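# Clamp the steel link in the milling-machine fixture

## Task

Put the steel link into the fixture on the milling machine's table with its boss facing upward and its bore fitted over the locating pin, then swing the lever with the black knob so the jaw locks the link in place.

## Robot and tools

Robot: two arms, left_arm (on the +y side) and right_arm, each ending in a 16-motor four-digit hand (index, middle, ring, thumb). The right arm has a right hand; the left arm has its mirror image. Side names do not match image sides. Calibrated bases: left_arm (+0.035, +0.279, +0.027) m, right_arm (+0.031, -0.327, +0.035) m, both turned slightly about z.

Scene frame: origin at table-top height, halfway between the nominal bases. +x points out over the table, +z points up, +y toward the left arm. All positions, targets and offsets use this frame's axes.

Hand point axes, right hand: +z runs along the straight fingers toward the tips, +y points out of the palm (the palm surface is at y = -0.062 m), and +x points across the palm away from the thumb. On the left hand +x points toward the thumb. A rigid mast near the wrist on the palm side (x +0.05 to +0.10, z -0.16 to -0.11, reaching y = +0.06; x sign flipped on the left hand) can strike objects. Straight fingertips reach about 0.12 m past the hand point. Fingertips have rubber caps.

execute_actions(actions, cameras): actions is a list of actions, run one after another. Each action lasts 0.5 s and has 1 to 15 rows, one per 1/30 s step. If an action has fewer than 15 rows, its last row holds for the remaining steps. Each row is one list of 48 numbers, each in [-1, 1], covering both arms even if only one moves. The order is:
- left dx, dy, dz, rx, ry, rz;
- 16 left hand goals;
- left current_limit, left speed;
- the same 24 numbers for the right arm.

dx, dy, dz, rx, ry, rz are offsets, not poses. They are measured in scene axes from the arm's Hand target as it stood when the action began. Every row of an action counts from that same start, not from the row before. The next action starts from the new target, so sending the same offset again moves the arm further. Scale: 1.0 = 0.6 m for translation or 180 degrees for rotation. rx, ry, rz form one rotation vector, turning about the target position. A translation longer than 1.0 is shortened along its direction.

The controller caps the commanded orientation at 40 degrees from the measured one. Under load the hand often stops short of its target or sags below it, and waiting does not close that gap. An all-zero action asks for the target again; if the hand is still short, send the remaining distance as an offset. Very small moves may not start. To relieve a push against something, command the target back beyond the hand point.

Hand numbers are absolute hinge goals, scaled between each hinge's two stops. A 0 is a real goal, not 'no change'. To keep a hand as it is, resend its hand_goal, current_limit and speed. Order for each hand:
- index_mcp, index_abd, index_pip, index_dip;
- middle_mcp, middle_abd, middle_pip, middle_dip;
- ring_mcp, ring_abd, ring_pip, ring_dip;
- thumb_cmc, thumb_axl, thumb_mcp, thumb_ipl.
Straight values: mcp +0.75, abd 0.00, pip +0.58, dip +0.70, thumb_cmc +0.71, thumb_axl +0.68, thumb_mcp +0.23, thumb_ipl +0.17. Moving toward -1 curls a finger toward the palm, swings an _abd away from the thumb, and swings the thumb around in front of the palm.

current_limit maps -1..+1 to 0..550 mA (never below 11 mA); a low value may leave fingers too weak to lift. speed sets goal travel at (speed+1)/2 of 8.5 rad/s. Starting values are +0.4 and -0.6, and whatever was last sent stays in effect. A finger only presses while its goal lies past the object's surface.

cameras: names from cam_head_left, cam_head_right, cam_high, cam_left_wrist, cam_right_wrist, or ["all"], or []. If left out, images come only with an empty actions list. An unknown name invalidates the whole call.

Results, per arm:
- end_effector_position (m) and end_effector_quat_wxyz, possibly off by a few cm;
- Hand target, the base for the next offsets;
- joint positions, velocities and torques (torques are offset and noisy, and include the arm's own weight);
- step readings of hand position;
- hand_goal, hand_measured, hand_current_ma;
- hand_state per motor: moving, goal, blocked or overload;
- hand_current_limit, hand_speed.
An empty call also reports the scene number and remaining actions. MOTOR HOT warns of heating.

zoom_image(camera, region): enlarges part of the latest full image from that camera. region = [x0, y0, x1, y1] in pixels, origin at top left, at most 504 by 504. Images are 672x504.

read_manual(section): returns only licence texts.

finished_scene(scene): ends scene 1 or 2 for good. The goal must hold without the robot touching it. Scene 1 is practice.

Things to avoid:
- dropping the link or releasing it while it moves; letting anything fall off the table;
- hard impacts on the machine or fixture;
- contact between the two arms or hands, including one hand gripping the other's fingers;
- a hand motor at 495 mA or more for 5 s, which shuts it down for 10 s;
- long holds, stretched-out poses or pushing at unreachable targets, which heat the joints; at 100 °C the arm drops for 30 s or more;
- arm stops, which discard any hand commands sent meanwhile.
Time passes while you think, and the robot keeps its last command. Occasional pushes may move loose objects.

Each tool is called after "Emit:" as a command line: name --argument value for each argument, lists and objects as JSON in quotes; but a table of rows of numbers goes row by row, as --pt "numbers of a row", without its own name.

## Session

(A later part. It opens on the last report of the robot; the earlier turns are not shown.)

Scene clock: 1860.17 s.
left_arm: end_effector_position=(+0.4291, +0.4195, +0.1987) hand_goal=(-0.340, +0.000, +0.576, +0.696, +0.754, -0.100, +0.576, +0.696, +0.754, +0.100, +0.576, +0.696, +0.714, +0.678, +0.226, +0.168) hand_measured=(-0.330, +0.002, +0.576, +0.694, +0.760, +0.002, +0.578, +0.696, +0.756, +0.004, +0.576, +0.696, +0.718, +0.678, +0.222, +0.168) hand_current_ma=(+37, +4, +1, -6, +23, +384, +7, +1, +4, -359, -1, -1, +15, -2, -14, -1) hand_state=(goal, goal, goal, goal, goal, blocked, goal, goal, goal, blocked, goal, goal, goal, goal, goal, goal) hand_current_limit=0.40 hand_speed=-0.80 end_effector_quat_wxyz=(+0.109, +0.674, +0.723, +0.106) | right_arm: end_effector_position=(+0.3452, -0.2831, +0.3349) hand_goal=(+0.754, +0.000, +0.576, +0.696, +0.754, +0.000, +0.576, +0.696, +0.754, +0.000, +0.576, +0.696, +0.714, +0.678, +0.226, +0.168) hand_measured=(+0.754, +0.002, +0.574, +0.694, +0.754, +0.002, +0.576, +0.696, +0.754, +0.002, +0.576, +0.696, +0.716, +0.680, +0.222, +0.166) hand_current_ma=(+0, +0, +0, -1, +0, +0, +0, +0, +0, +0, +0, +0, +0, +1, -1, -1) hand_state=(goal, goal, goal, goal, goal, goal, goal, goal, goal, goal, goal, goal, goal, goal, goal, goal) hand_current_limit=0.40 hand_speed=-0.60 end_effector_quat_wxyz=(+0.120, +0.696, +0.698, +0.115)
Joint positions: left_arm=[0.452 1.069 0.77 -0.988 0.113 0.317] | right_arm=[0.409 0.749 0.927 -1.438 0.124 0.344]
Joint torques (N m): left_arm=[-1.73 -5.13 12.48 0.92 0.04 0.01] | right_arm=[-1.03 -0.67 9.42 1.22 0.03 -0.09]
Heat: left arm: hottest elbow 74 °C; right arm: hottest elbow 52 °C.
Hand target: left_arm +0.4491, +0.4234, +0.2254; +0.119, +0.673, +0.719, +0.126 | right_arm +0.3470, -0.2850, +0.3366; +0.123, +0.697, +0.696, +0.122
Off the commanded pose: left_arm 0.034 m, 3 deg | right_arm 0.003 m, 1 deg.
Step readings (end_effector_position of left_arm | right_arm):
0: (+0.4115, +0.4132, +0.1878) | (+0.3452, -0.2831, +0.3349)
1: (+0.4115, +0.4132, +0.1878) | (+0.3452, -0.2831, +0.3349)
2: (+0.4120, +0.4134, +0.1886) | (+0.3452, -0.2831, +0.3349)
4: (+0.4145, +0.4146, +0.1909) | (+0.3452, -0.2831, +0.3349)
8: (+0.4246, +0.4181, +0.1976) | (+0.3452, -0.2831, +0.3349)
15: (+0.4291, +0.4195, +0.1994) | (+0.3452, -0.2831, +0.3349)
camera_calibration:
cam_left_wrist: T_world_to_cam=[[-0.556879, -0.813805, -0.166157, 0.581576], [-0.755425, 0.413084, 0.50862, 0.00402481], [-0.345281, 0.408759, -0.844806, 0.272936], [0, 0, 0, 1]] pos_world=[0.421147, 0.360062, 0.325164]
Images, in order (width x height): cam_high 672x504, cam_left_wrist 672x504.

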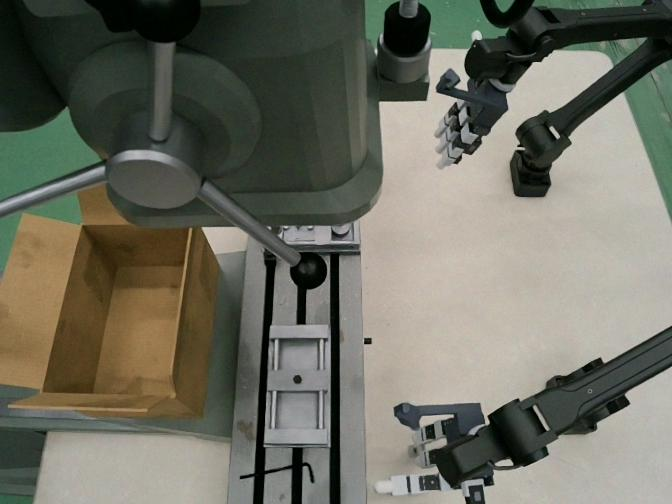

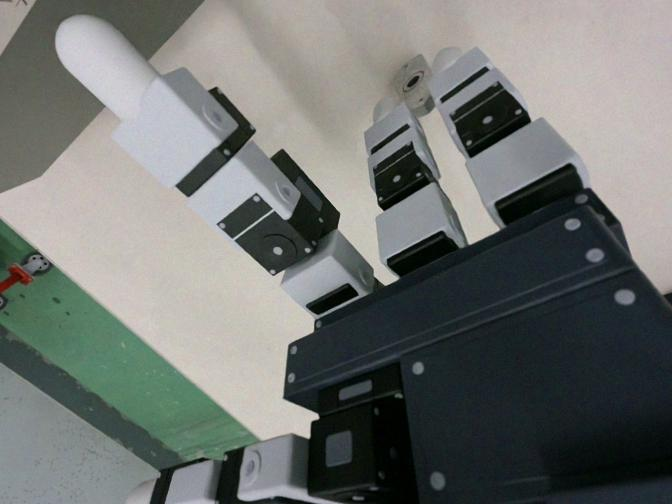

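Emit:
execute_actions --actions '[[[0.05,0,0,0,0,0,-0.34,0,0.576,0.696,0.754,-0.1,0.576,0.696,0.754,0.1,0.576,0.696,0.714,0.678,0.226,0.168,0.4,-0.8,0,0,0,0,0,0,0.754,0,0.576,0.696,0.754,0,0.576,0.696,0.754,0,0.576,0.696,0.714,0.678,0.226,0.168,0.4,-0.6]]]' --cameras '["cam_left_wrist"]'

Emit:
zoom_image --camera "cam_left_wrist" --region '[330, 10, 510, 150]'

Scene clock: 1867.90 s.
left_arm: end_effector_position=(+0.4445, +0.4180, +0.1897) hand_goal=(-0.340, +0.000, +0.576, +0.696, +0.754, -0.100, +0.576, +0.696, +0.754, +0.100, +0.576, +0.696, +0.714, +0.678, +0.226, +0.168) hand_measured=(-0.364, -0.016, +0.558, +0.686, +0.758, -0.092, +0.578, +0.696, +0.752, +0.094, +0.574, +0.696, +0.718, +0.678, +0.222, +0.168) hand_current_ma=(-90, -48, -67, -33, +15, +23, +8, +1, -4, -19, -4, -2, +9, -2, -14, -1) hand_state=(blocked, goal, goal, goal, goal, goal, goal, goal, goal, goal, goal, goal, goal, goal, goal, goal) hand_current_limit=0.40 hand_speed=-0.80 end_effector_quat_wxyz=(+0.100, +0.670, +0.730, +0.090) | right_arm: end_effector_position=(+0.3452, -0.2831, +0.3349) hand_goal=(+0.754, +0.000, +0.576, +0.696, +0.754, +0.000, +0.576, +0.696, +0.754, +0.000, +0.576, +0.696, +0.714, +0.678, +0.226, +0.168) hand_measured=(+0.754, +0.002, +0.574, +0.694, +0.754, +0.002, +0.576, +0.696, +0.754, +0.002, +0.576, +0.696, +0.716, +0.680, +0.222, +0.166) hand_current_ma=(+0, +0, +0, -1, +0, +0, +0, +0, +0, +0, +0, +0, +0, +1, -1, -1) hand_state=(goal, goal, goal, goal, goal, goal, goal, goal, goal, goal, goal, goal, goal, goal, goal, goal) hand_current_limit=0.40 hand_speed=-0.60 end_effector_quat_wxyz=(+0.120, +0.696, +0.698, +0.115)
Joint positions: left_arm=[0.421 1.135 0.807 -0.99 0.1 0.274] | right_arm=[0.409 0.749 0.927 -1.438 0.124 0.344]
Joint torques (N m): left_arm=[-2.26 -5.36 13.71 1.81 0.12 0.1] | right_arm=[-1.26 -0.56 9.42 1.21 0.04 -0.1]
Heat: left arm: hottest elbow 74 °C; right arm: hottest elbow 52 °C.
Hand target: left_arm +0.4790, +0.4233, +0.2254; +0.119, +0.673, +0.719, +0.126 | right_arm +0.3470, -0.2850, +0.3366; +0.123, +0.697, +0.696, +0.122
Off the commanded pose: left_arm 0.050 m, 5 deg | right_arm 0.003 m, 1 deg.
Step readings (end_effector_position of left_arm | right_arm):
0: (+0.4291, +0.4195, +0.1987) | (+0.3452, -0.2831, +0.3349)
1: (+0.4291, +0.4195, +0.1985) | (+0.3452, -0.2831, +0.3349)
2: (+0.4300, +0.4197, +0.1986) | (+0.3452, -0.2831, +0.3349)
4: (+0.4350, +0.4191, +0.1978) | (+0.3452, -0.2831, +0.3349)
8: (+0.4441, +0.4177, +0.1924) | (+0.3452, -0.2831, +0.3349)
15: (+0.4445, +0.4182, +0.1898) | (+0.3452, -0.2831, +0.3349)
camera_calibration:
cam_left_wrist: T_world_to_cam=[[-0.55123, -0.823004, -0.137151, 0.58324], [-0.742914, 0.409323, 0.529654, 0.0128127], [-0.379768, 0.393852, -0.837052, 0.29143], [0, 0, 0, 1]] pos_world=[0.441694, 0.359984, 0.317148]
Images, in order (width x height): cam_left_wrist 672x504.

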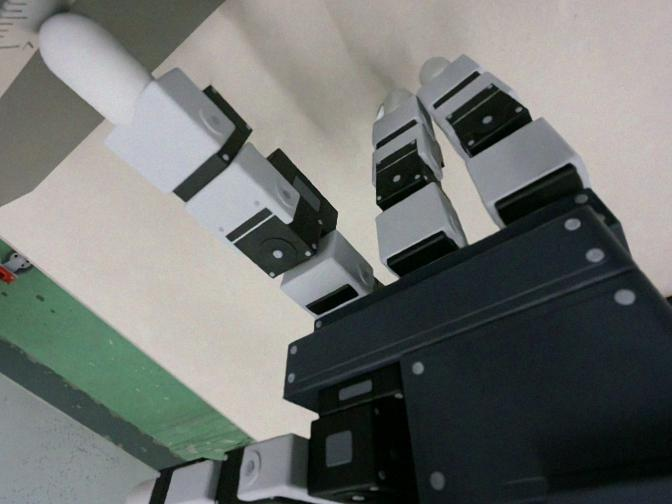

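Scaled by 2.800 from the camera's 672x504 image, which has a finer 960x720 frame.

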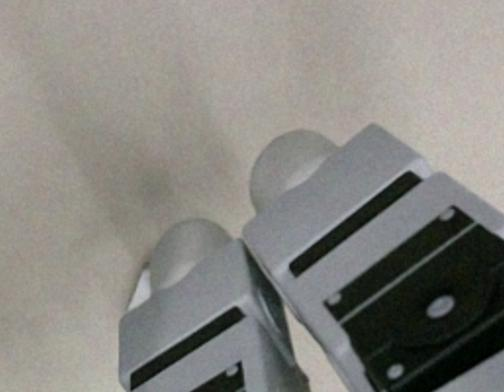

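Emit:
execute_actions --actions '[]'

Scene clock: 1871.47 s.
left_arm: end_effector_position=(+0.4445, +0.4181, +0.1897) hand_goal=(-0.340, +0.000, +0.576, +0.696, +0.754, -0.100, +0.576, +0.696, +0.754, +0.100, +0.576, +0.696, +0.714, +0.678, +0.226, +0.168) hand_measured=(-0.364, -0.016, +0.558, +0.686, +0.758, -0.092, +0.578, +0.696, +0.752, +0.094, +0.574, +0.696, +0.718, +0.678, +0.222, +0.168) hand_current_ma=(-90, -49, -67, -33, +15, +23, +8, +1, -4, -19, -4, -2, +9, -2, -14, -1) hand_state=(blocked, goal, goal, goal, goal, goal, goal, goal, goal, goal, goal, goal, goal, goal, goal, goal) hand_current_limit=0.40 hand_speed=-0.80 end_effector_quat_wxyz=(+0.100, +0.670, +0.730, +0.090) | right_arm: end_effector_position=(+0.3452, -0.2831, +0.3349) hand_goal=(+0.754, +0.000, +0.576, +0.696, +0.754, +0.000, +0.576, +0.696, +0.754, +0.000, +0.576, +0.696, +0.714, +0.678, +0.226, +0.168) hand_measured=(+0.754, +0.002, +0.574, +0.694, +0.754, +0.002, +0.576, +0.696, +0.754, +0.002, +0.576, +0.696, +0.716, +0.680, +0.222, +0.166) hand_current_ma=(+0, +0, +0, -1, +0, +0, +0, +0, +0, +0, +0, +0, +0, +1, -1, -1) hand_state=(goal, goal, goal, goal, goal, goal, goal, goal, goal, goal, goal, goal, goal, goal, goal, goal) hand_current_limit=0.40 hand_speed=-0.60 end_effector_quat_wxyz=(+0.120, +0.696, +0.698, +0.115)
Joint positions: left_arm=[0.421 1.135 0.807 -0.99 0.1 0.274] | right_arm=[0.409 0.749 0.927 -1.438 0.124 0.344]
Joint velocities: within noise
Joint torques (N m): left_arm=[-2.32 -5.3 13.68 1.77 0.12 0.09] | right_arm=[-1.26 -0.62 9.43 1.2 0.04 -0.1]
Heat: left arm: hottest elbow 76 °C; right arm: hottest elbow 52 °C.
Hand target: left_arm +0.4790, +0.4234, +0.2254; +0.119, +0.673, +0.719, +0.126 | right_arm +0.3470, -0.2850, +0.3366; +0.123, +0.697, +0.696, +0.122
Off the commanded pose: left_arm 0.050 m, 5 deg | right_arm 0.003 m, 1 deg.
camera_calibration:
cam_left_wrist: T_world_to_cam=[[-0.550901, -0.823235, -0.137083, 0.583239], [-0.743057, 0.409048, 0.529665, 0.0129302], [-0.379966, 0.393654, -0.837056, 0.291551], [0, 0, 0, 1]] pos_world=[0.441694, 0.360084, 0.317148]
cam_right_wrist: T_world_to_cam=[[0.628035, -0.745288, 0.22387, -0.470524], [-0.721686, -0.450198, 0.525825, -0.100772], [-0.291105, -0.4918, -0.820603, 0.364135], [0, 0, 0, 1]] pos_world=[0.328781, -0.216961, 0.457135]

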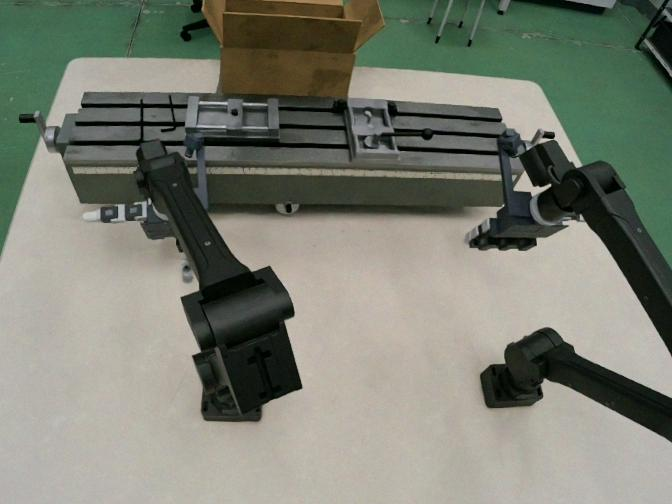

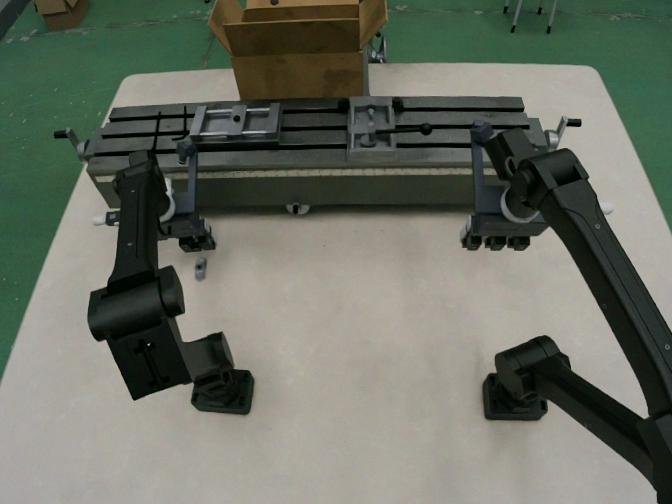

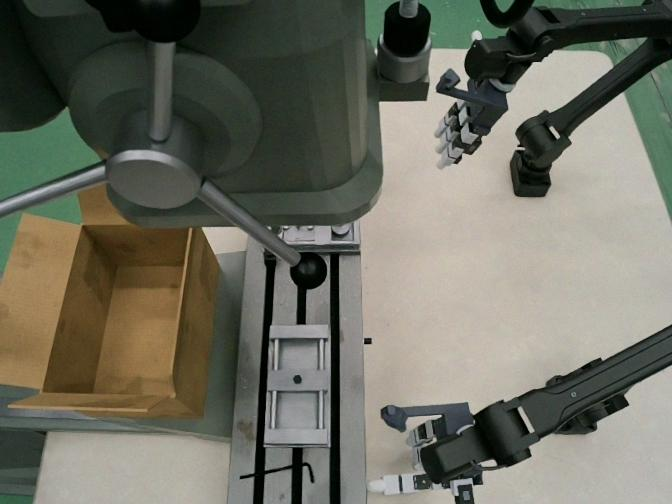

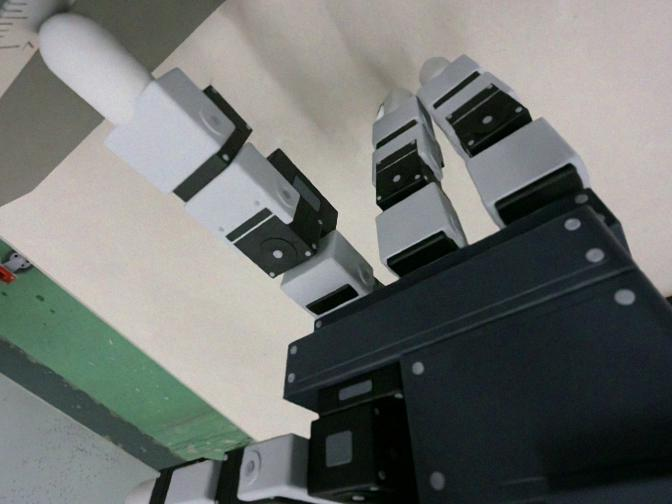

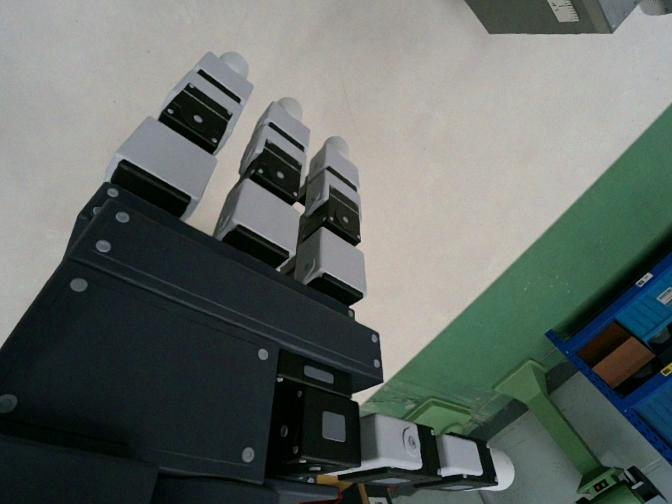

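Emit:
zoom_image --camera "cam_head_right" --region '[150, 220, 250, 300]'

Emit:
zoom_image --camera "cam_head_left" --region '[140, 220, 240, 300]'

Scaled by 5.040 from the camera's 672x504 image, which has a finer 960x720 frame.

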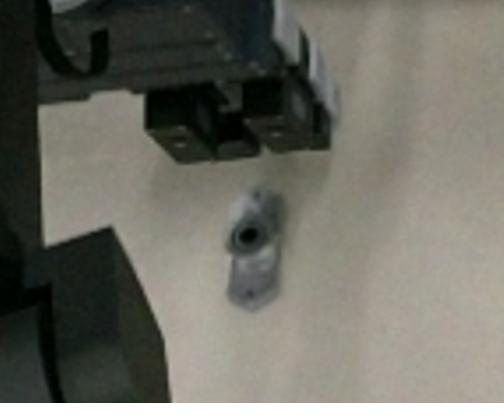

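Scaled by 5.040 from the camera's 672x504 image, which has a finer 960x720 frame.

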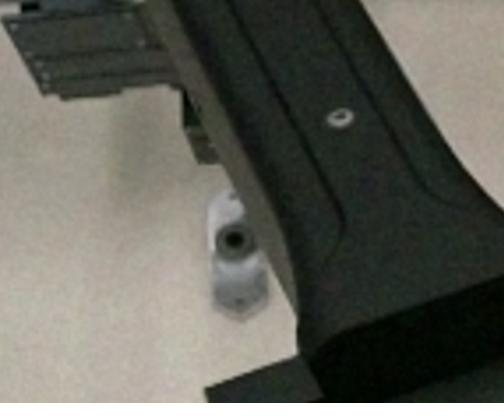

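Emit:
execute_actions --actions '[[[-0.1,0,0.03,0,0,0,-0.34,0,0.576,0.696,0.754,0.083,0.576,0.696,0.754,-0.083,0.576,0.696,0.714,0.678,0.226,0.168,0.4,-0.6,0,0,0,0,0,0,0.754,0,0.576,0.696,0.754,0,0.576,0.696,0.754,0,0.576,0.696,0.714,0.678,0.226,0.168,0.4,-0.6]]]' --cameras '["cam_left_wrist","cam_high"]'

Emit:
zoom_image --camera "cam_left_wrist" --region '[330, 10, 510, 150]'

Scene clock: 1885.40 s.
left_arm: end_effector_position=(+0.4191, +0.4193, +0.2397) hand_goal=(-0.340, +0.000, +0.576, +0.696, +0.754, +0.084, +0.576, +0.696, +0.754, -0.082, +0.576, +0.696, +0.714, +0.678, +0.226, +0.168) hand_measured=(-0.332, -0.002, +0.576, +0.694, +0.758, +0.080, +0.578, +0.696, +0.754, -0.078, +0.574, +0.696, +0.718, +0.678, +0.222, +0.168) hand_current_ma=(+30, -7, +0, -7, +13, -8, +8, +1, +0, +9, -4, -2, +9, -2, -14, -1) hand_state=(goal, goal, goal, goal, goal, goal, goal, goal, goal, goal, goal, goal, goal, goal, goal, goal) hand_current_limit=0.40 hand_speed=-0.60 end_effector_quat_wxyz=(+0.120, +0.674, +0.718, +0.128) | right_arm: end_effector_position=(+0.3452, -0.2831, +0.3349) hand_goal=(+0.754, +0.000, +0.576, +0.696, +0.754, +0.000, +0.576, +0.696, +0.754, +0.000, +0.576, +0.696, +0.714, +0.678, +0.226, +0.168) hand_measured=(+0.754, +0.002, +0.574, +0.694, +0.754, +0.002, +0.576, +0.696, +0.754, +0.002, +0.576, +0.696, +0.716, +0.680, +0.222, +0.166) hand_current_ma=(+0, +0, +0, -1, +0, +0, +0, +0, +0, +0, +0, +0, +0, +1, -1, -1) hand_state=(goal, goal, goal, goal, goal, goal, goal, goal, goal, goal, goal, goal, goal, goal, goal, goal) hand_current_limit=0.40 hand_speed=-0.60 end_effector_quat_wxyz=(+0.120, +0.696, +0.698, +0.115)
Joint positions: left_arm=[0.468 0.985 0.807 -1.061 0.119 0.335] | right_arm=[0.409 0.749 0.927 -1.438 0.124 0.344]
Joint torques (N m): left_arm=[0.56 -4.66 9.47 0.62 0.33 0.19] | right_arm=[-1.14 -0.67 9.44 1.24 0.03 -0.1]
Heat: left arm: hottest elbow 81 °C; right arm: hottest elbow 52 °C.
Hand target: left_arm +0.4191, +0.4234, +0.2433; +0.119, +0.673, +0.719, +0.126 | right_arm +0.3470, -0.2850, +0.3366; +0.123, +0.697, +0.696, +0.122
Off the commanded pose: left_arm 0.005 m, 0 deg | right_arm 0.003 m, 1 deg.
Step readings (end_effector_position of left_arm | right_arm):
0: (+0.4445, +0.4181, +0.1897) | (+0.3452, -0.2831, +0.3349)
1: (+0.4445, +0.4181, +0.1897) | (+0.3452, -0.2831, +0.3349)
2: (+0.4440, +0.4178, +0.1905) | (+0.3452, -0.2831, +0.3349)
4: (+0.4411, +0.4175, +0.1970) | (+0.3452, -0.2831, +0.3349)
8: (+0.4296, +0.4193, +0.2251) | (+0.3452, -0.2831, +0.3349)
15: (+0.4194, +0.4205, +0.2402) | (+0.3452, -0.2831, +0.3349)
camera_calibration:
cam_left_wrist: T_world_to_cam=[[-0.551197, -0.808181, -0.207425, 0.587772], [-0.776635, 0.406077, 0.481601, -0.00612823], [-0.304991, 0.426551, -0.85149, 0.281522], [0, 0, 0, 1]] pos_world=[0.405081, 0.357432, 0.364583]
Images, in order (width x height): cam_high 672x504, cam_left_wrist 672x504.

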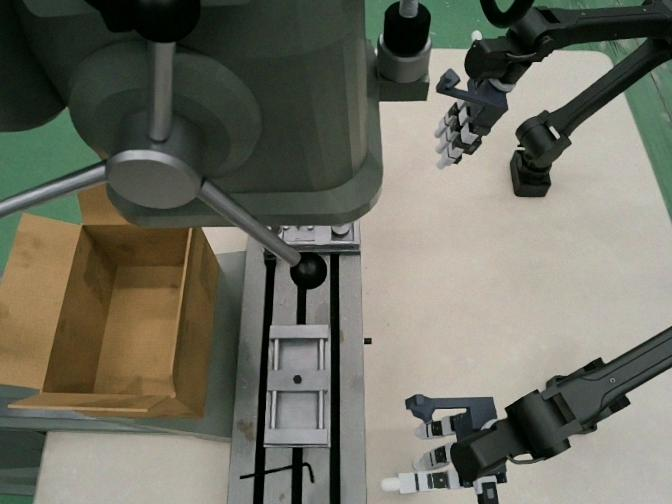

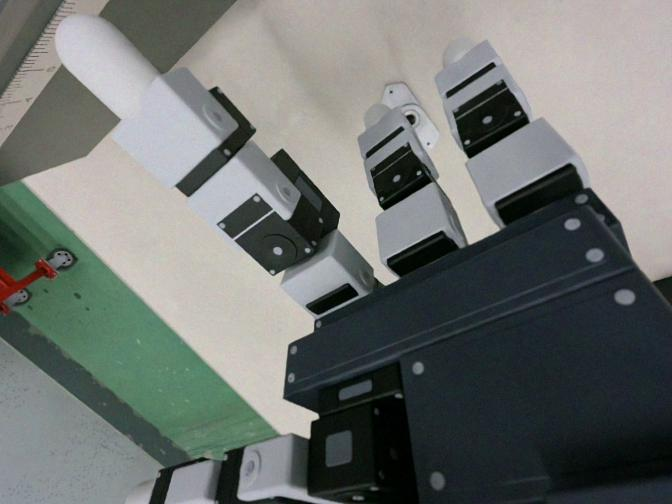

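Scaled by 2.800 from the camera's 672x504 image, which has a finer 960x720 frame.

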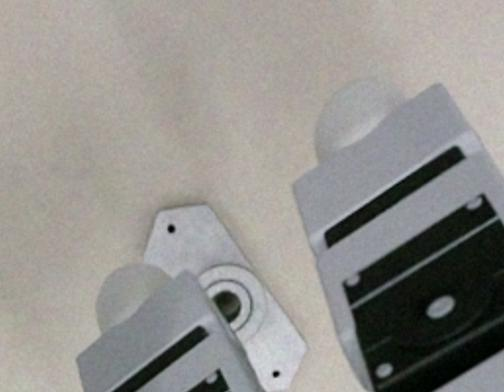

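Emit:
execute_actions --actions '[[[-0.048,0.048,-0.03,0,0,0.014,-0.34,0,0.576,0.696,0.754,0.083,0.576,0.696,0.754,-0.083,0.576,0.696,0.714,0.678,0.226,0.168,0.4,-0.6,0,0,0,0,0,0,0.754,0,0.576,0.696,0.754,0,0.576,0.696,0.754,0,0.576,0.696,0.714,0.678,0.226,0.168,0.4,-0.6]],[[0,0,-0.05,0,0,0,-0.34,0,0.576,0.696,0.754,0.083,0.576,0.696,0.754,-0.083,0.576,0.696,0.714,0.678,0.226,0.168,0.4,-0.6,0,0,0,0,0,0,0.754,0,0.576,0.696,0.754,0,0.576,0.696,0.754,0,0.576,0.696,0.714,0.678,0.226,0.168,0.4,-0.6]]]' --cameras '["cam_left_wrist"]'

Emit:
zoom_image --camera "cam_left_wrist" --region '[330, 10, 510, 150]'

Scene clock: 1902.77 s.
left_arm: end_effector_position=(+0.3901, +0.4488, +0.2014) hand_goal=(-0.340, +0.000, +0.576, +0.696, +0.754, +0.084, +0.576, +0.696, +0.754, -0.082, +0.576, +0.696, +0.714, +0.678, +0.226, +0.168) hand_measured=(-0.330, -0.002, +0.576, +0.694, +0.758, +0.082, +0.578, +0.696, +0.754, -0.080, +0.574, +0.696, +0.718, +0.678, +0.222, +0.168) hand_current_ma=(+32, -6, +0, -6, +9, -7, +8, +1, +0, +6, -4, -2, +9, -2, -14, -1) hand_state=(goal, goal, goal, goal, goal, goal, goal, goal, goal, goal, goal, goal, goal, goal, goal, goal) hand_current_limit=0.40 hand_speed=-0.60 end_effector_quat_wxyz=(+0.116, +0.657, +0.733, +0.129) | right_arm: end_effector_position=(+0.3452, -0.2831, +0.3349) hand_goal=(+0.754, +0.000, +0.576, +0.696, +0.754, +0.000, +0.576, +0.696, +0.754, +0.000, +0.576, +0.696, +0.714, +0.678, +0.226, +0.168) hand_measured=(+0.754, +0.002, +0.574, +0.694, +0.754, +0.002, +0.576, +0.696, +0.754, +0.002, +0.576, +0.696, +0.716, +0.680, +0.222, +0.166) hand_current_ma=(+0, +0, +0, -1, +0, +0, +0, +0, +0, +0, +0, +0, +0, +1, -1, -1) hand_state=(goal, goal, goal, goal, goal, goal, goal, goal, goal, goal, goal, goal, goal, goal, goal, goal) hand_current_limit=0.40 hand_speed=-0.60 end_effector_quat_wxyz=(+0.120, +0.696, +0.698, +0.115)
Joint positions: left_arm=[0.595 0.973 0.699 -0.978 0.145 0.413] | right_arm=[0.409 0.749 0.927 -1.438 0.124 0.344]
Joint torques (N m): left_arm=[0.44 -3.31 7.53 1.8 0.38 0.18] | right_arm=[-1.14 -0.67 9.42 1.2 0.05 -0.1]
Heat: left arm: hottest elbow 78 °C; right arm: hottest elbow 52 °C.
Hand target: left_arm +0.3903, +0.4521, +0.1954; +0.116, +0.657, +0.734, +0.129 | right_arm +0.3470, -0.2850, +0.3366; +0.123, +0.697, +0.696, +0.122
Off the commanded pose: left_arm 0.007 m, 0 deg | right_arm 0.003 m, 1 deg.
Step readings (end_effector_position of left_arm | right_arm):
0: (+0.4191, +0.4193, +0.2397) | (+0.3452, -0.2831, +0.3349)
1: (+0.4191, +0.4193, +0.2398) | (+0.3452, -0.2831, +0.3349)
2: (+0.4187, +0.4205, +0.2399) | (+0.3452, -0.2831, +0.3349)
4: (+0.4143, +0.4275, +0.2380) | (+0.3452, -0.2831, +0.3349)
8: (+0.3968, +0.4482, +0.2284) | (+0.3452, -0.2831, +0.3349)
15: (+0.3924, +0.4508, +0.2244) | (+0.3452, -0.2831, +0.3349)
16: (+0.3924, +0.4507, +0.2242) | (+0.3452, -0.2831, +0.3349)
17: (+0.3924, +0.4506, +0.2228) | (+0.3452, -0.2831, +0.3349)
19: (+0.3928, +0.4510, +0.2183) | (+0.3452, -0.2831, +0.3349)
23: (+0.3887, +0.4483, +0.2032) | (+0.3452, -0.2831, +0.3349)
30: (+0.3897, +0.4487, +0.2010) | (+0.3452, -0.2831, +0.3349)
camera_calibration:
cam_left_wrist: T_world_to_cam=[[-0.514481, -0.832528, -0.205441, 0.583888], [-0.793031, 0.370804, 0.483328, -0.000220581], [-0.326206, 0.411584, -0.850993, 0.24233], [0, 0, 0, 1]] pos_world=[0.379274, 0.386445, 0.326282]
Images, in order (width x height): cam_left_wrist 672x504.

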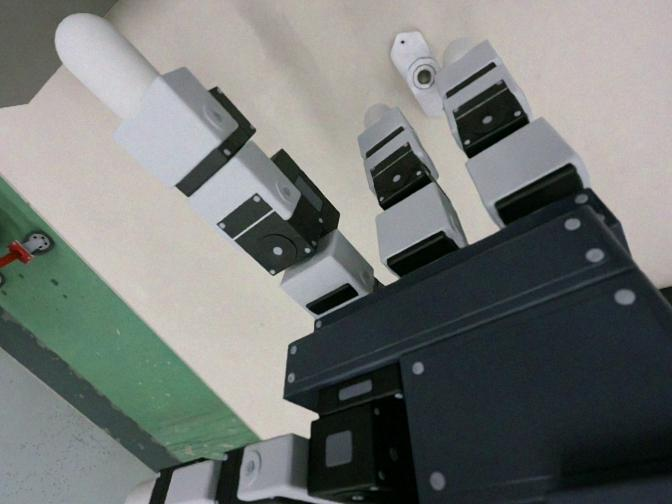

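Scaled by 2.800 from the camera's 672x504 image, which has a finer 960x720 frame.

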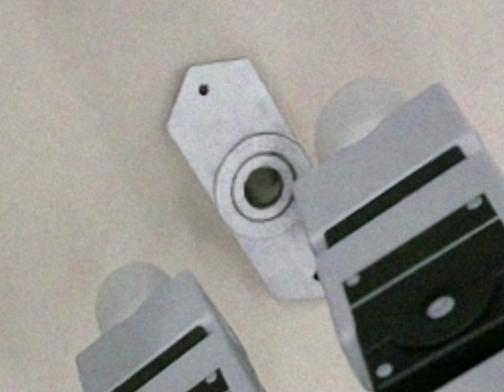

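Emit:
execute_actions --actions '[[[0.001,-0.011,-0.05,0,0,0,-0.34,0,0.576,0.696,0.754,0.083,0.576,0.696,0.754,-0.083,0.576,0.696,0.714,0.678,0.226,0.168,0.4,-0.6,0,0,0,0,0,0,0.754,0,0.576,0.696,0.754,0,0.576,0.696,0.754,0,0.576,0.696,0.714,0.678,0.226,0.168,0.4,-0.6]],[[0,0,-0.033,0,0,0,-0.34,0,0.576,0.696,0.754,0.083,0.576,0.696,0.754,-0.083,0.576,0.696,0.714,0.678,0.226,0.168,0.4,-0.6,0,0,0,0,0,0,0.754,0,0.576,0.696,0.754,0,0.576,0.696,0.754,0,0.576,0.696,0.714,0.678,0.226,0.168,0.4,-0.6]]]' --cameras '["cam_left_wrist"]'

Emit:
zoom_image --camera "cam_left_wrist" --region '[330, 10, 510, 150]'

Scene clock: 1921.70 s.
left_arm: end_effector_position=(+0.3893, +0.4475, +0.1521) hand_goal=(-0.340, +0.000, +0.576, +0.696, +0.754, +0.084, +0.576, +0.696, +0.754, -0.082, +0.576, +0.696, +0.714, +0.678, +0.226, +0.168) hand_measured=(-0.330, -0.002, +0.576, +0.694, +0.758, +0.082, +0.578, +0.696, +0.754, -0.080, +0.574, +0.696, +0.718, +0.678, +0.222, +0.168) hand_current_ma=(+33, -6, +0, -6, +13, -7, +8, +2, +1, +6, -4, -2, +9, -2, -14, -1) hand_state=(goal, goal, goal, goal, goal, goal, goal, goal, goal, goal, goal, goal, goal, goal, goal, goal) hand_current_limit=0.40 hand_speed=-0.60 end_effector_quat_wxyz=(+0.117, +0.657, +0.733, +0.131) | right_arm: end_effector_position=(+0.3452, -0.2831, +0.3349) hand_goal=(+0.754, +0.000, +0.576, +0.696, +0.754, +0.000, +0.576, +0.696, +0.754, +0.000, +0.576, +0.696, +0.714, +0.678, +0.226, +0.168) hand_measured=(+0.754, +0.002, +0.574, +0.694, +0.754, +0.002, +0.576, +0.696, +0.754, +0.002, +0.576, +0.696, +0.716, +0.680, +0.222, +0.166) hand_current_ma=(+0, +0, +0, -1, +0, +0, +0, +0, +0, +0, +0, +0, +0, +1, -1, -1) hand_state=(goal, goal, goal, goal, goal, goal, goal, goal, goal, goal, goal, goal, goal, goal, goal, goal) hand_current_limit=0.40 hand_speed=-0.60 end_effector_quat_wxyz=(+0.120, +0.696, +0.698, +0.115)
Joint positions: left_arm=[0.593 1.028 0.592 -0.812 0.145 0.411] | right_arm=[0.409 0.749 0.927 -1.438 0.124 0.344]
Joint torques (N m): left_arm=[-1.49 -3.66 7.08 1.72 0.06 0] | right_arm=[-1.08 -0.67 9.42 1.2 0.03 -0.1]
Heat: left arm: hottest elbow 72 °C; right arm: hottest elbow 52 °C.
Hand target: left_arm +0.3909, +0.4455, +0.1455; +0.116, +0.657, +0.734, +0.128 | right_arm +0.3470, -0.2850, +0.3366; +0.123, +0.697, +0.696, +0.122
Off the commanded pose: left_arm 0.007 m, 0 deg | right_arm 0.003 m, 1 deg.
Step readings (end_effector_position of left_arm | right_arm):
0: (+0.3901, +0.4488, +0.2014) | (+0.3452, -0.2831, +0.3349)
1: (+0.3902, +0.4488, +0.2013) | (+0.3452, -0.2831, +0.3349)
2: (+0.3905, +0.4490, +0.2001) | (+0.3452, -0.2831, +0.3349)
4: (+0.3911, +0.4494, +0.1958) | (+0.3452, -0.2831, +0.3349)
8: (+0.3869, +0.4469, +0.1773) | (+0.3452, -0.2831, +0.3349)
15: (+0.3878, +0.4467, +0.1698) | (+0.3452, -0.2831, +0.3349)
16: (+0.3882, +0.4469, +0.1701) | (+0.3452, -0.2831, +0.3349)
17: (+0.3887, +0.4472, +0.1699) | (+0.3452, -0.2831, +0.3349)
19: (+0.3900, +0.4480, +0.1680) | (+0.3452, -0.2831, +0.3349)
23: (+0.3886, +0.4472, +0.1566) | (+0.3452, -0.2831, +0.3349)
30: (+0.3889, +0.4474, +0.1518) | (+0.3452, -0.2831, +0.3349)
camera_calibration:
cam_left_wrist: T_world_to_cam=[[-0.513874, -0.832228, -0.208159, 0.572359], [-0.794586, 0.370279, 0.481172, 0.0246063], [-0.323368, 0.412662, -0.851553, 0.199144], [0, 0, 0, 1]] pos_world=[0.378069, 0.385043, 0.276883]
Images, in order (width x height): cam_left_wrist 672x504.

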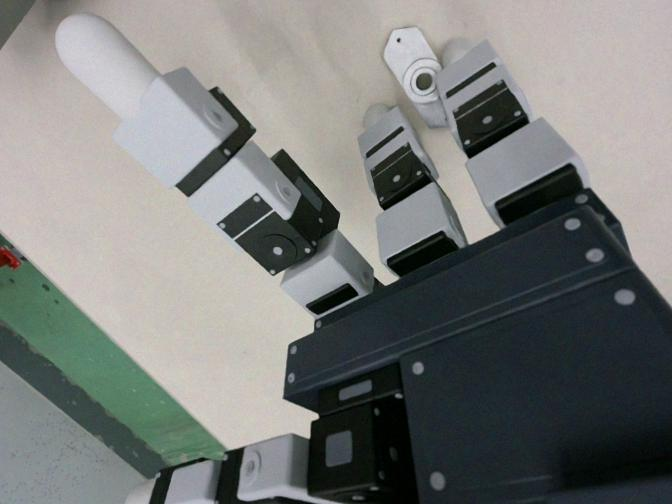

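Scaled by 2.800 from the camera's 672x504 image, which has a finer 960x720 frame.

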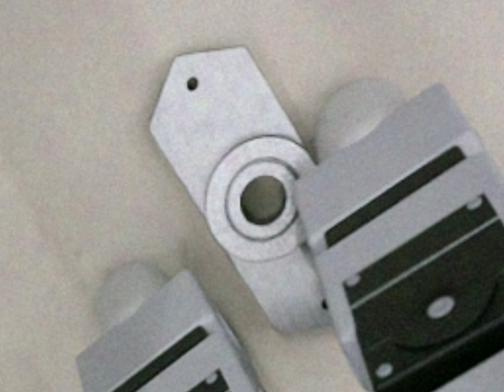

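Emit:
execute_actions --actions '[[[0.001,-0.008,-0.008,0,0,0,-0.34,0,0.576,0.696,0.754,0.05,0.576,0.696,0.754,-0.1,0.576,0.696,0.714,0.678,0.226,0.168,0.4,-0.6,0,0,0,0,0,0,0.754,0,0.576,0.696,0.754,0,0.576,0.696,0.754,0,0.576,0.696,0.714,0.678,0.226,0.168,0.4,-0.6]]]' --cameras '["cam_left_wrist"]'

Emit:
zoom_image --camera "cam_left_wrist" --region '[330, 10, 510, 150]'

Scene clock: 1930.20 s.
left_arm: end_effector_position=(+0.3911, +0.4464, +0.1515) hand_goal=(-0.340, +0.000, +0.576, +0.696, +0.754, +0.050, +0.576, +0.696, +0.754, -0.100, +0.576, +0.696, +0.714, +0.678, +0.226, +0.168) hand_measured=(-0.330, -0.002, +0.576, +0.694, +0.764, +0.054, +0.582, +0.698, +0.754, -0.096, +0.574, +0.696, +0.718, +0.678, +0.222, +0.168) hand_current_ma=(+33, -6, +0, -6, +32, +13, +16, +7, +1, +9, -4, -2, +9, -2, -14, -1) hand_state=(goal, goal, goal, goal, goal, goal, goal, goal, goal, goal, goal, goal, goal, goal, goal, goal) hand_current_limit=0.40 hand_speed=-0.60 end_effector_quat_wxyz=(+0.117, +0.655, +0.734, +0.135) | right_arm: end_effector_position=(+0.3452, -0.2831, +0.3349) hand_goal=(+0.754, +0.000, +0.576, +0.696, +0.754, +0.000, +0.576, +0.696, +0.754, +0.000, +0.576, +0.696, +0.714, +0.678, +0.226, +0.168) hand_measured=(+0.754, +0.002, +0.574, +0.694, +0.754, +0.002, +0.576, +0.696, +0.754, +0.002, +0.576, +0.696, +0.716, +0.680, +0.222, +0.166) hand_current_ma=(+0, +0, +0, -1, +0, +0, +0, +0, +0, +0, +0, +0, +0, +1, -1, -1) hand_state=(goal, goal, goal, goal, goal, goal, goal, goal, goal, goal, goal, goal, goal, goal, goal, goal) hand_current_limit=0.40 hand_speed=-0.60 end_effector_quat_wxyz=(+0.120, +0.696, +0.698, +0.115)
Joint positions: left_arm=[0.582 1.028 0.587 -0.798 0.139 0.395] | right_arm=[0.409 0.749 0.927 -1.438 0.124 0.344]
Joint torques (N m): left_arm=[-2.02 -3.55 6.42 1.81 0.11 -0.04] | right_arm=[-1.26 -0.73 9.4 1.21 0.03 -0.09]
Heat: left arm: hottest elbow 70 °C; right arm: hottest elbow 52 °C.
Hand target: left_arm +0.3915, +0.4408, +0.1407; +0.116, +0.657, +0.734, +0.128 | right_arm +0.3470, -0.2850, +0.3366; +0.123, +0.697, +0.696, +0.122
Off the commanded pose: left_arm 0.012 m, 1 deg | right_arm 0.003 m, 1 deg.
Step readings (end_effector_position of left_arm | right_arm):
0: (+0.3894, +0.4476, +0.1522) | (+0.3452, -0.2831, +0.3349)
1: (+0.3894, +0.4476, +0.1522) | (+0.3452, -0.2831, +0.3349)
2: (+0.3895, +0.4475, +0.1521) | (+0.3452, -0.2831, +0.3349)
4: (+0.3901, +0.4471, +0.1518) | (+0.3452, -0.2831, +0.3349)
8: (+0.3908, +0.4461, +0.1513) | (+0.3452, -0.2831, +0.3349)
15: (+0.3911, +0.4464, +0.1515) | (+0.3452, -0.2831, +0.3349)
camera_calibration:
cam_left_wrist: T_world_to_cam=[[-0.507735, -0.834361, -0.214586, 0.571781], [-0.799361, 0.363366, 0.478526, 0.0320464], [-0.32129, 0.414497, -0.851449, 0.198044], [0, 0, 0, 1]] pos_world=[0.37956, 0.383338, 0.275986]
Images, in order (width x height): cam_left_wrist 672x504.

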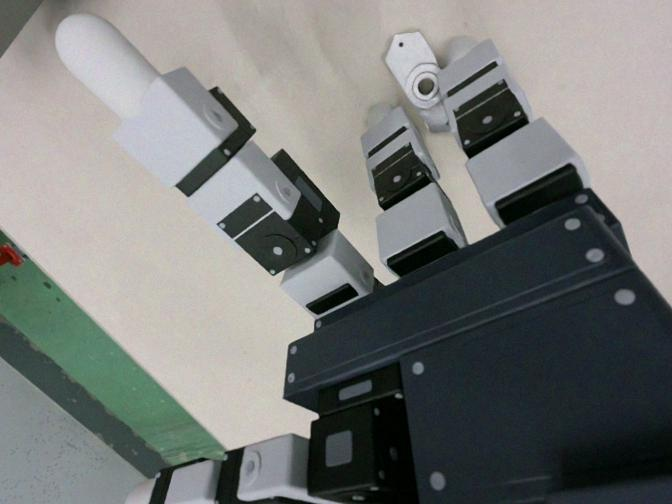

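Scaled by 2.800 from the camera's 672x504 image, which has a finer 960x720 frame.

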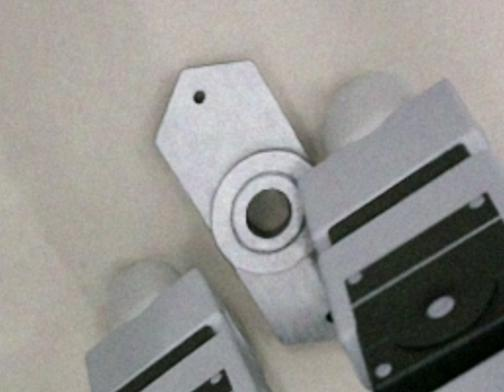

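Emit:
execute_actions --actions '[[[0,0,0,0,0,0,-0.34,0,0.576,0.696,0.754,-0.046,0.576,0.696,0.754,-0.046,0.576,0.696,0.714,0.678,0.226,0.168,0.4,-0.85,0,0,0,0,0,0,0.754,0,0.576,0.696,0.754,0,0.576,0.696,0.754,0,0.576,0.696,0.714,0.678,0.226,0.168,0.4,-0.6]],[[0,0,0,0,0,0,-0.34,0,0.576,0.696,0.754,-0.116,0.576,0.696,0.754,0.024,0.576,0.696,0.714,0.678,0.226,0.168,0.4,-0.85,0,0,0,0,0,0,0.754,0,0.576,0.696,0.754,0,0.576,0.696,0.754,0,0.576,0.696,0.714,0.678,0.226,0.168,0.4,-0.6]]]' --cameras '["cam_left_wrist"]'

Emit:
zoom_image --camera "cam_left_wrist" --region '[330, 10, 510, 150]'

Scene clock: 1947.77 s.
left_arm: end_effector_position=(+0.3910, +0.4491, +0.1520) hand_goal=(-0.340, +0.000, +0.576, +0.696, +0.754, -0.116, +0.576, +0.696, +0.754, +0.024, +0.576, +0.696, +0.714, +0.678, +0.226, +0.168) hand_measured=(-0.330, -0.002, +0.576, +0.694, +0.764, +0.002, +0.582, +0.700, +0.754, -0.004, +0.574, +0.696, +0.718, +0.678, +0.222, +0.168) hand_current_ma=(+33, -5, +0, -6, +37, +385, +19, +9, +1, -89, -4, -2, +9, -2, -14, -1) hand_state=(goal, goal, goal, goal, goal, blocked, goal, goal, goal, blocked, goal, goal, goal, goal, goal, goal) hand_current_limit=0.40 hand_speed=-0.85 end_effector_quat_wxyz=(+0.111, +0.654, +0.735, +0.139) | right_arm: end_effector_position=(+0.3452, -0.2831, +0.3349) hand_goal=(+0.754, +0.000, +0.576, +0.696, +0.754, +0.000, +0.576, +0.696, +0.754, +0.000, +0.576, +0.696, +0.714, +0.678, +0.226, +0.168) hand_measured=(+0.754, +0.002, +0.574, +0.694, +0.754, +0.002, +0.576, +0.696, +0.754, +0.002, +0.576, +0.696, +0.716, +0.680, +0.222, +0.166) hand_current_ma=(+0, +0, +0, -1, +0, +0, +0, +0, +0, +0, +0, +0, +0, +1, -1, -1) hand_state=(goal, goal, goal, goal, goal, goal, goal, goal, goal, goal, goal, goal, goal, goal, goal, goal) hand_current_limit=0.40 hand_speed=-0.60 end_effector_quat_wxyz=(+0.120, +0.696, +0.698, +0.115)
Joint positions: left_arm=[0.582 1.028 0.587 -0.793 0.125 0.394] | right_arm=[0.409 0.749 0.927 -1.438 0.124 0.344]
Joint torques (N m): left_arm=[-2.14 -3.84 6.45 1.66 0.65 0.02] | right_arm=[-1.32 -0.62 9.43 1.22 0.05 -0.1]
Heat: left arm: hottest elbow 67 °C; right arm: hottest elbow 52 °C.
Hand target: left_arm +0.3914, +0.4408, +0.1407; +0.116, +0.657, +0.734, +0.128 | right_arm +0.3470, -0.2850, +0.3366; +0.123, +0.697, +0.696, +0.122
Off the commanded pose: left_arm 0.014 m, 1 deg | right_arm 0.003 m, 1 deg.
Step readings (end_effector_position of left_arm | right_arm):
0: (+0.3911, +0.4465, +0.1515) | (+0.3452, -0.2831, +0.3349)
1: (+0.3911, +0.4465, +0.1515) | (+0.3452, -0.2831, +0.3349)
2: (+0.3910, +0.4467, +0.1515) | (+0.3452, -0.2831, +0.3349)
4: (+0.3910, +0.4472, +0.1516) | (+0.3452, -0.2831, +0.3349)
8: (+0.3910, +0.4482, +0.1518) | (+0.3452, -0.2831, +0.3349)
15: (+0.3910, +0.4482, +0.1518) | (+0.3452, -0.2831, +0.3349)
16: (+0.3910, +0.4482, +0.1518) | (+0.3452, -0.2831, +0.3349)
17: (+0.3909, +0.4483, +0.1518) | (+0.3452, -0.2831, +0.3349)
19: (+0.3910, +0.4491, +0.1520) | (+0.3452, -0.2831, +0.3349)
23: (+0.3910, +0.4491, +0.1520) | (+0.3452, -0.2831, +0.3349)
30: (+0.3910, +0.4491, +0.1520) | (+0.3452, -0.2831, +0.3349)
camera_calibration:
cam_left_wrist: T_world_to_cam=[[-0.503864, -0.834002, -0.22486, 0.573858], [-0.800371, 0.352878, 0.484648, 0.0349636], [-0.324849, 0.424168, -0.845313, 0.193415], [0, 0, 0, 1]] pos_world=[0.379961, 0.38422, 0.275589]
Images, in order (width x height): cam_left_wrist 672x504.

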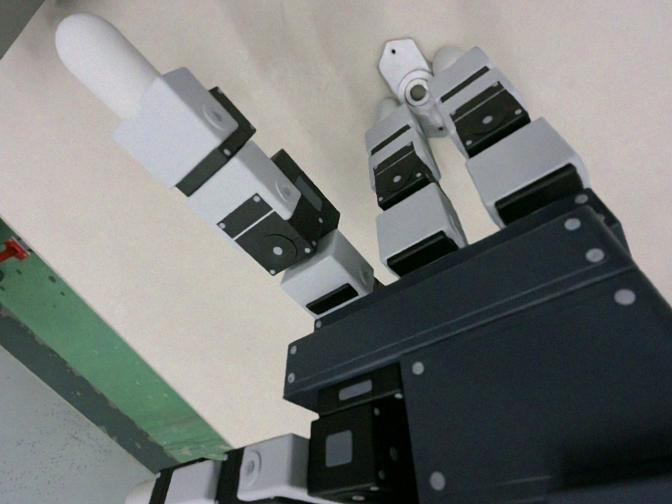

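Scaled by 2.800 from the camera's 672x504 image, which has a finer 960x720 frame.

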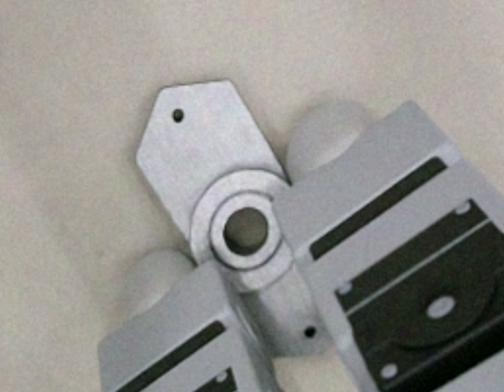

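Emit:
execute_actions --actions '[[[0,0.004,0,0,0,0,-0.34,0,0.576,0.696,0.754,-0.1,0.576,0.696,0.754,0.1,0.576,0.696,0.714,0.678,0.226,0.168,0.4,-0.85,0,0,0,0,0,0,0.754,0,0.576,0.696,0.754,0,0.576,0.696,0.754,0,0.576,0.696,0.714,0.678,0.226,0.168,0.4,-0.6]],[[0.01,0.005,0.08,0,0,0,-0.34,0,0.576,0.696,0.754,-0.1,0.576,0.696,0.754,0.1,0.576,0.696,0.714,0.678,0.226,0.168,0.4,-0.85,0,0,0,0,0,0,0.754,0,0.576,0.696,0.754,0,0.576,0.696,0.754,0,0.576,0.696,0.714,0.678,0.226,0.168,0.4,-0.6]]]' --cameras '["cam_left_wrist"]'

Emit:
zoom_image --camera "cam_left_wrist" --region '[330, 10, 510, 150]'

Scene clock: 1959.73 s.
left_arm: end_effector_position=(+0.3789, +0.4404, +0.1547) hand_goal=(-0.340, +0.000, +0.576, +0.696, +0.754, -0.100, +0.576, +0.696, +0.754, +0.100, +0.576, +0.696, +0.714, +0.678, +0.226, +0.168) hand_measured=(-0.330, -0.002, +0.576, +0.694, +0.764, +0.002, +0.580, +0.698, +0.752, +0.004, +0.574, +0.696, +0.718, +0.678, +0.222, +0.168) hand_current_ma=(+33, -5, +0, -6, +35, +383, +14, +3, -7, -360, -7, -2, +9, -2, -14, -1) hand_state=(goal, goal, goal, goal, goal, blocked, goal, goal, goal, blocked, goal, goal, goal, goal, goal, goal) hand_current_limit=0.40 hand_speed=-0.85 end_effector_quat_wxyz=(+0.103, +0.656, +0.741, +0.101) | right_arm: end_effector_position=(+0.3452, -0.2831, +0.3349) hand_goal=(+0.754, +0.000, +0.576, +0.696, +0.754, +0.000, +0.576, +0.696, +0.754, +0.000, +0.576, +0.696, +0.714, +0.678, +0.226, +0.168) hand_measured=(+0.754, +0.002, +0.574, +0.694, +0.754, +0.002, +0.576, +0.696, +0.754, +0.002, +0.576, +0.696, +0.716, +0.680, +0.222, +0.166) hand_current_ma=(+0, +0, +0, -1, +0, +0, +0, +0, +0, +0, +0, +0, +0, +1, -1, -1) hand_state=(goal, goal, goal, goal, goal, goal, goal, goal, goal, goal, goal, goal, goal, goal, goal, goal) hand_current_limit=0.40 hand_speed=-0.60 end_effector_quat_wxyz=(+0.120, +0.696, +0.698, +0.115)
Joint positions: left_arm=[0.582 1.012 0.619 -0.92 0.133 0.394] | right_arm=[0.409 0.749 0.927 -1.438 0.124 0.344]
Joint torques (N m): left_arm=[-1.32 -5.89 12.14 0.54 0.45 0.08] | right_arm=[-1.08 -0.67 9.4 1.25 0.03 -0.1]
Heat: left arm: hottest elbow 65 °C; right arm: hottest elbow 53 °C.
Hand target: left_arm +0.3975, +0.4462, +0.1888; +0.116, +0.657, +0.734, +0.129 | right_arm +0.3470, -0.2850, +0.3366; +0.123, +0.697, +0.696, +0.122
Off the commanded pose: left_arm 0.039 m, 4 deg | right_arm 0.003 m, 1 deg.
Step readings (end_effector_position of left_arm | right_arm):
0: (+0.3910, +0.4491, +0.1520) | (+0.3452, -0.2831, +0.3349)
1: (+0.3910, +0.4491, +0.1520) | (+0.3452, -0.2831, +0.3349)
2: (+0.3910, +0.4491, +0.1520) | (+0.3452, -0.2831, +0.3349)
4: (+0.3910, +0.4490, +0.1520) | (+0.3452, -0.2831, +0.3349)
8: (+0.3910, +0.4490, +0.1520) | (+0.3452, -0.2831, +0.3349)
15: (+0.3910, +0.4490, +0.1520) | (+0.3452, -0.2831, +0.3349)
16: (+0.3910, +0.4490, +0.1520) | (+0.3452, -0.2831, +0.3349)
17: (+0.3905, +0.4487, +0.1515) | (+0.3452, -0.2831, +0.3349)
19: (+0.3876, +0.4463, +0.1506) | (+0.3452, -0.2831, +0.3349)
23: (+0.3805, +0.4414, +0.1498) | (+0.3452, -0.2831, +0.3349)
30: (+0.3789, +0.4404, +0.1538) | (+0.3452, -0.2831, +0.3349)
camera_calibration:
cam_left_wrist: T_world_to_cam=[[-0.518012, -0.841596, -0.152901, 0.558823], [-0.767288, 0.378177, 0.51793, -0.00175862], [-0.378064, 0.385613, -0.841647, 0.232047], [0, 0, 0, 1]] pos_world=[0.375856, 0.381488, 0.281657]
Images, in order (width x height): cam_left_wrist 672x504.

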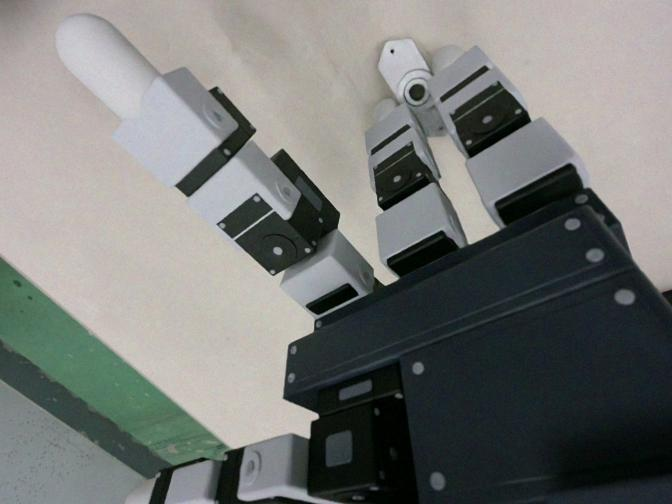

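Scaled by 2.800 from the camera's 672x504 image, which has a finer 960x720 frame.

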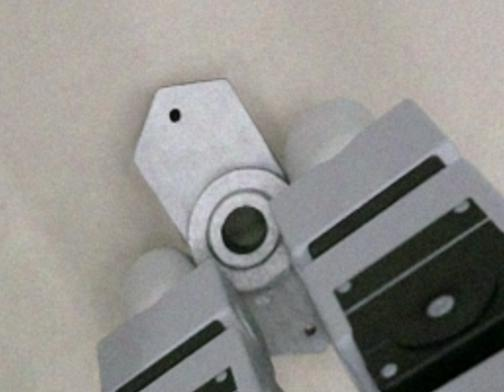

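Emit:
execute_actions --actions '[[[0.005,0.0,0.05,0,0,0,-0.34,0,0.576,0.696,0.754,-0.1,0.576,0.696,0.754,0.1,0.576,0.696,0.714,0.678,0.226,0.168,0.4,-0.85,0,0,0,0,0,0,0.754,0,0.576,0.696,0.754,0,0.576,0.696,0.754,0,0.576,0.696,0.714,0.678,0.226,0.168,0.4,-0.6]]]' --cameras '["cam_left_wrist"]'

Emit:
zoom_image --camera "cam_left_wrist" --region '[330, 10, 510, 150]'

Scene clock: 1967.07 s.
left_arm: end_effector_position=(+0.3846, +0.4431, +0.1888) hand_goal=(-0.340, +0.000, +0.576, +0.696, +0.754, -0.100, +0.576, +0.696, +0.754, +0.100, +0.576, +0.696, +0.714, +0.678, +0.226, +0.168) hand_measured=(-0.330, -0.002, +0.576, +0.694, +0.766, +0.002, +0.582, +0.698, +0.752, +0.004, +0.574, +0.696, +0.718, +0.678, +0.222, +0.168) hand_current_ma=(+33, -5, +0, -6, +40, +383, +16, +4, -6, -360, -7, -2, +9, -2, -14, -1) hand_state=(goal, goal, goal, goal, goal, blocked, goal, goal, goal, blocked, goal, goal, goal, goal, goal, goal) hand_current_limit=0.40 hand_speed=-0.85 end_effector_quat_wxyz=(+0.105, +0.657, +0.739, +0.107) | right_arm: end_effector_position=(+0.3452, -0.2831, +0.3349) hand_goal=(+0.754, +0.000, +0.576, +0.696, +0.754, +0.000, +0.576, +0.696, +0.754, +0.000, +0.576, +0.696, +0.714, +0.678, +0.226, +0.168) hand_measured=(+0.754, +0.002, +0.574, +0.694, +0.754, +0.002, +0.576, +0.696, +0.754, +0.002, +0.576, +0.696, +0.716, +0.680, +0.222, +0.166) hand_current_ma=(+0, +0, +0, -1, +0, +0, +0, +0, +0, +0, +0, +0, +0, +1, -1, -1) hand_state=(goal, goal, goal, goal, goal, goal, goal, goal, goal, goal, goal, goal, goal, goal, goal, goal) hand_current_limit=0.40 hand_speed=-0.60 end_effector_quat_wxyz=(+0.120, +0.696, +0.698, +0.115)
Joint positions: left_arm=[0.58 0.985 0.693 -1.008 0.133 0.394] | right_arm=[0.409 0.749 0.927 -1.438 0.124 0.344]
Joint torques (N m): left_arm=[-1.73 -5.07 12.12 0.65 0.38 0.03] | right_arm=[-1.14 -0.56 9.4 1.17 0.04 -0.1]
Heat: left arm: hottest elbow 66 °C; right arm: hottest elbow 53 °C.
Hand target: left_arm +0.4004, +0.4463, +0.2189; +0.116, +0.657, +0.734, +0.129 | right_arm +0.3470, -0.2850, +0.3366; +0.123, +0.697, +0.696, +0.122
Off the commanded pose: left_arm 0.034 m, 3 deg | right_arm 0.003 m, 1 deg.
Step readings (end_effector_position of left_arm | right_arm):
0: (+0.3789, +0.4404, +0.1547) | (+0.3452, -0.2831, +0.3349)
1: (+0.3789, +0.4404, +0.1547) | (+0.3452, -0.2831, +0.3349)
2: (+0.3785, +0.4402, +0.1556) | (+0.3452, -0.2831, +0.3349)
4: (+0.3775, +0.4396, +0.1591) | (+0.3452, -0.2831, +0.3349)
8: (+0.3812, +0.4412, +0.1763) | (+0.3452, -0.2831, +0.3349)
15: (+0.3854, +0.4435, +0.1895) | (+0.3452, -0.2831, +0.3349)
camera_calibration:
cam_left_wrist: T_world_to_cam=[[-0.517513, -0.83983, -0.163911, 0.570255], [-0.772344, 0.376008, 0.511959, -0.0120461], [-0.368327, 0.391541, -0.843226, 0.255832], [0, 0, 0, 1]] pos_world=[0.380041, 0.383278, 0.315362]
Images, in order (width x height): cam_left_wrist 672x504.

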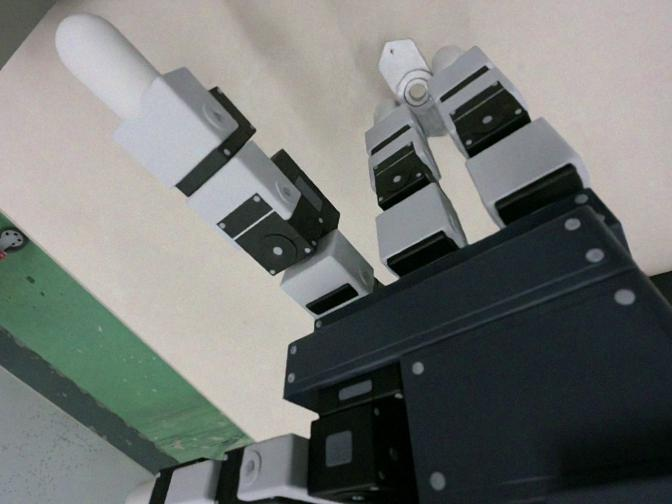

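Scaled by 2.800 from the camera's 672x504 image, which has a finer 960x720 frame.

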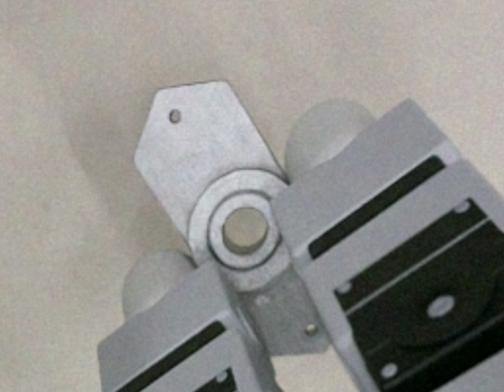

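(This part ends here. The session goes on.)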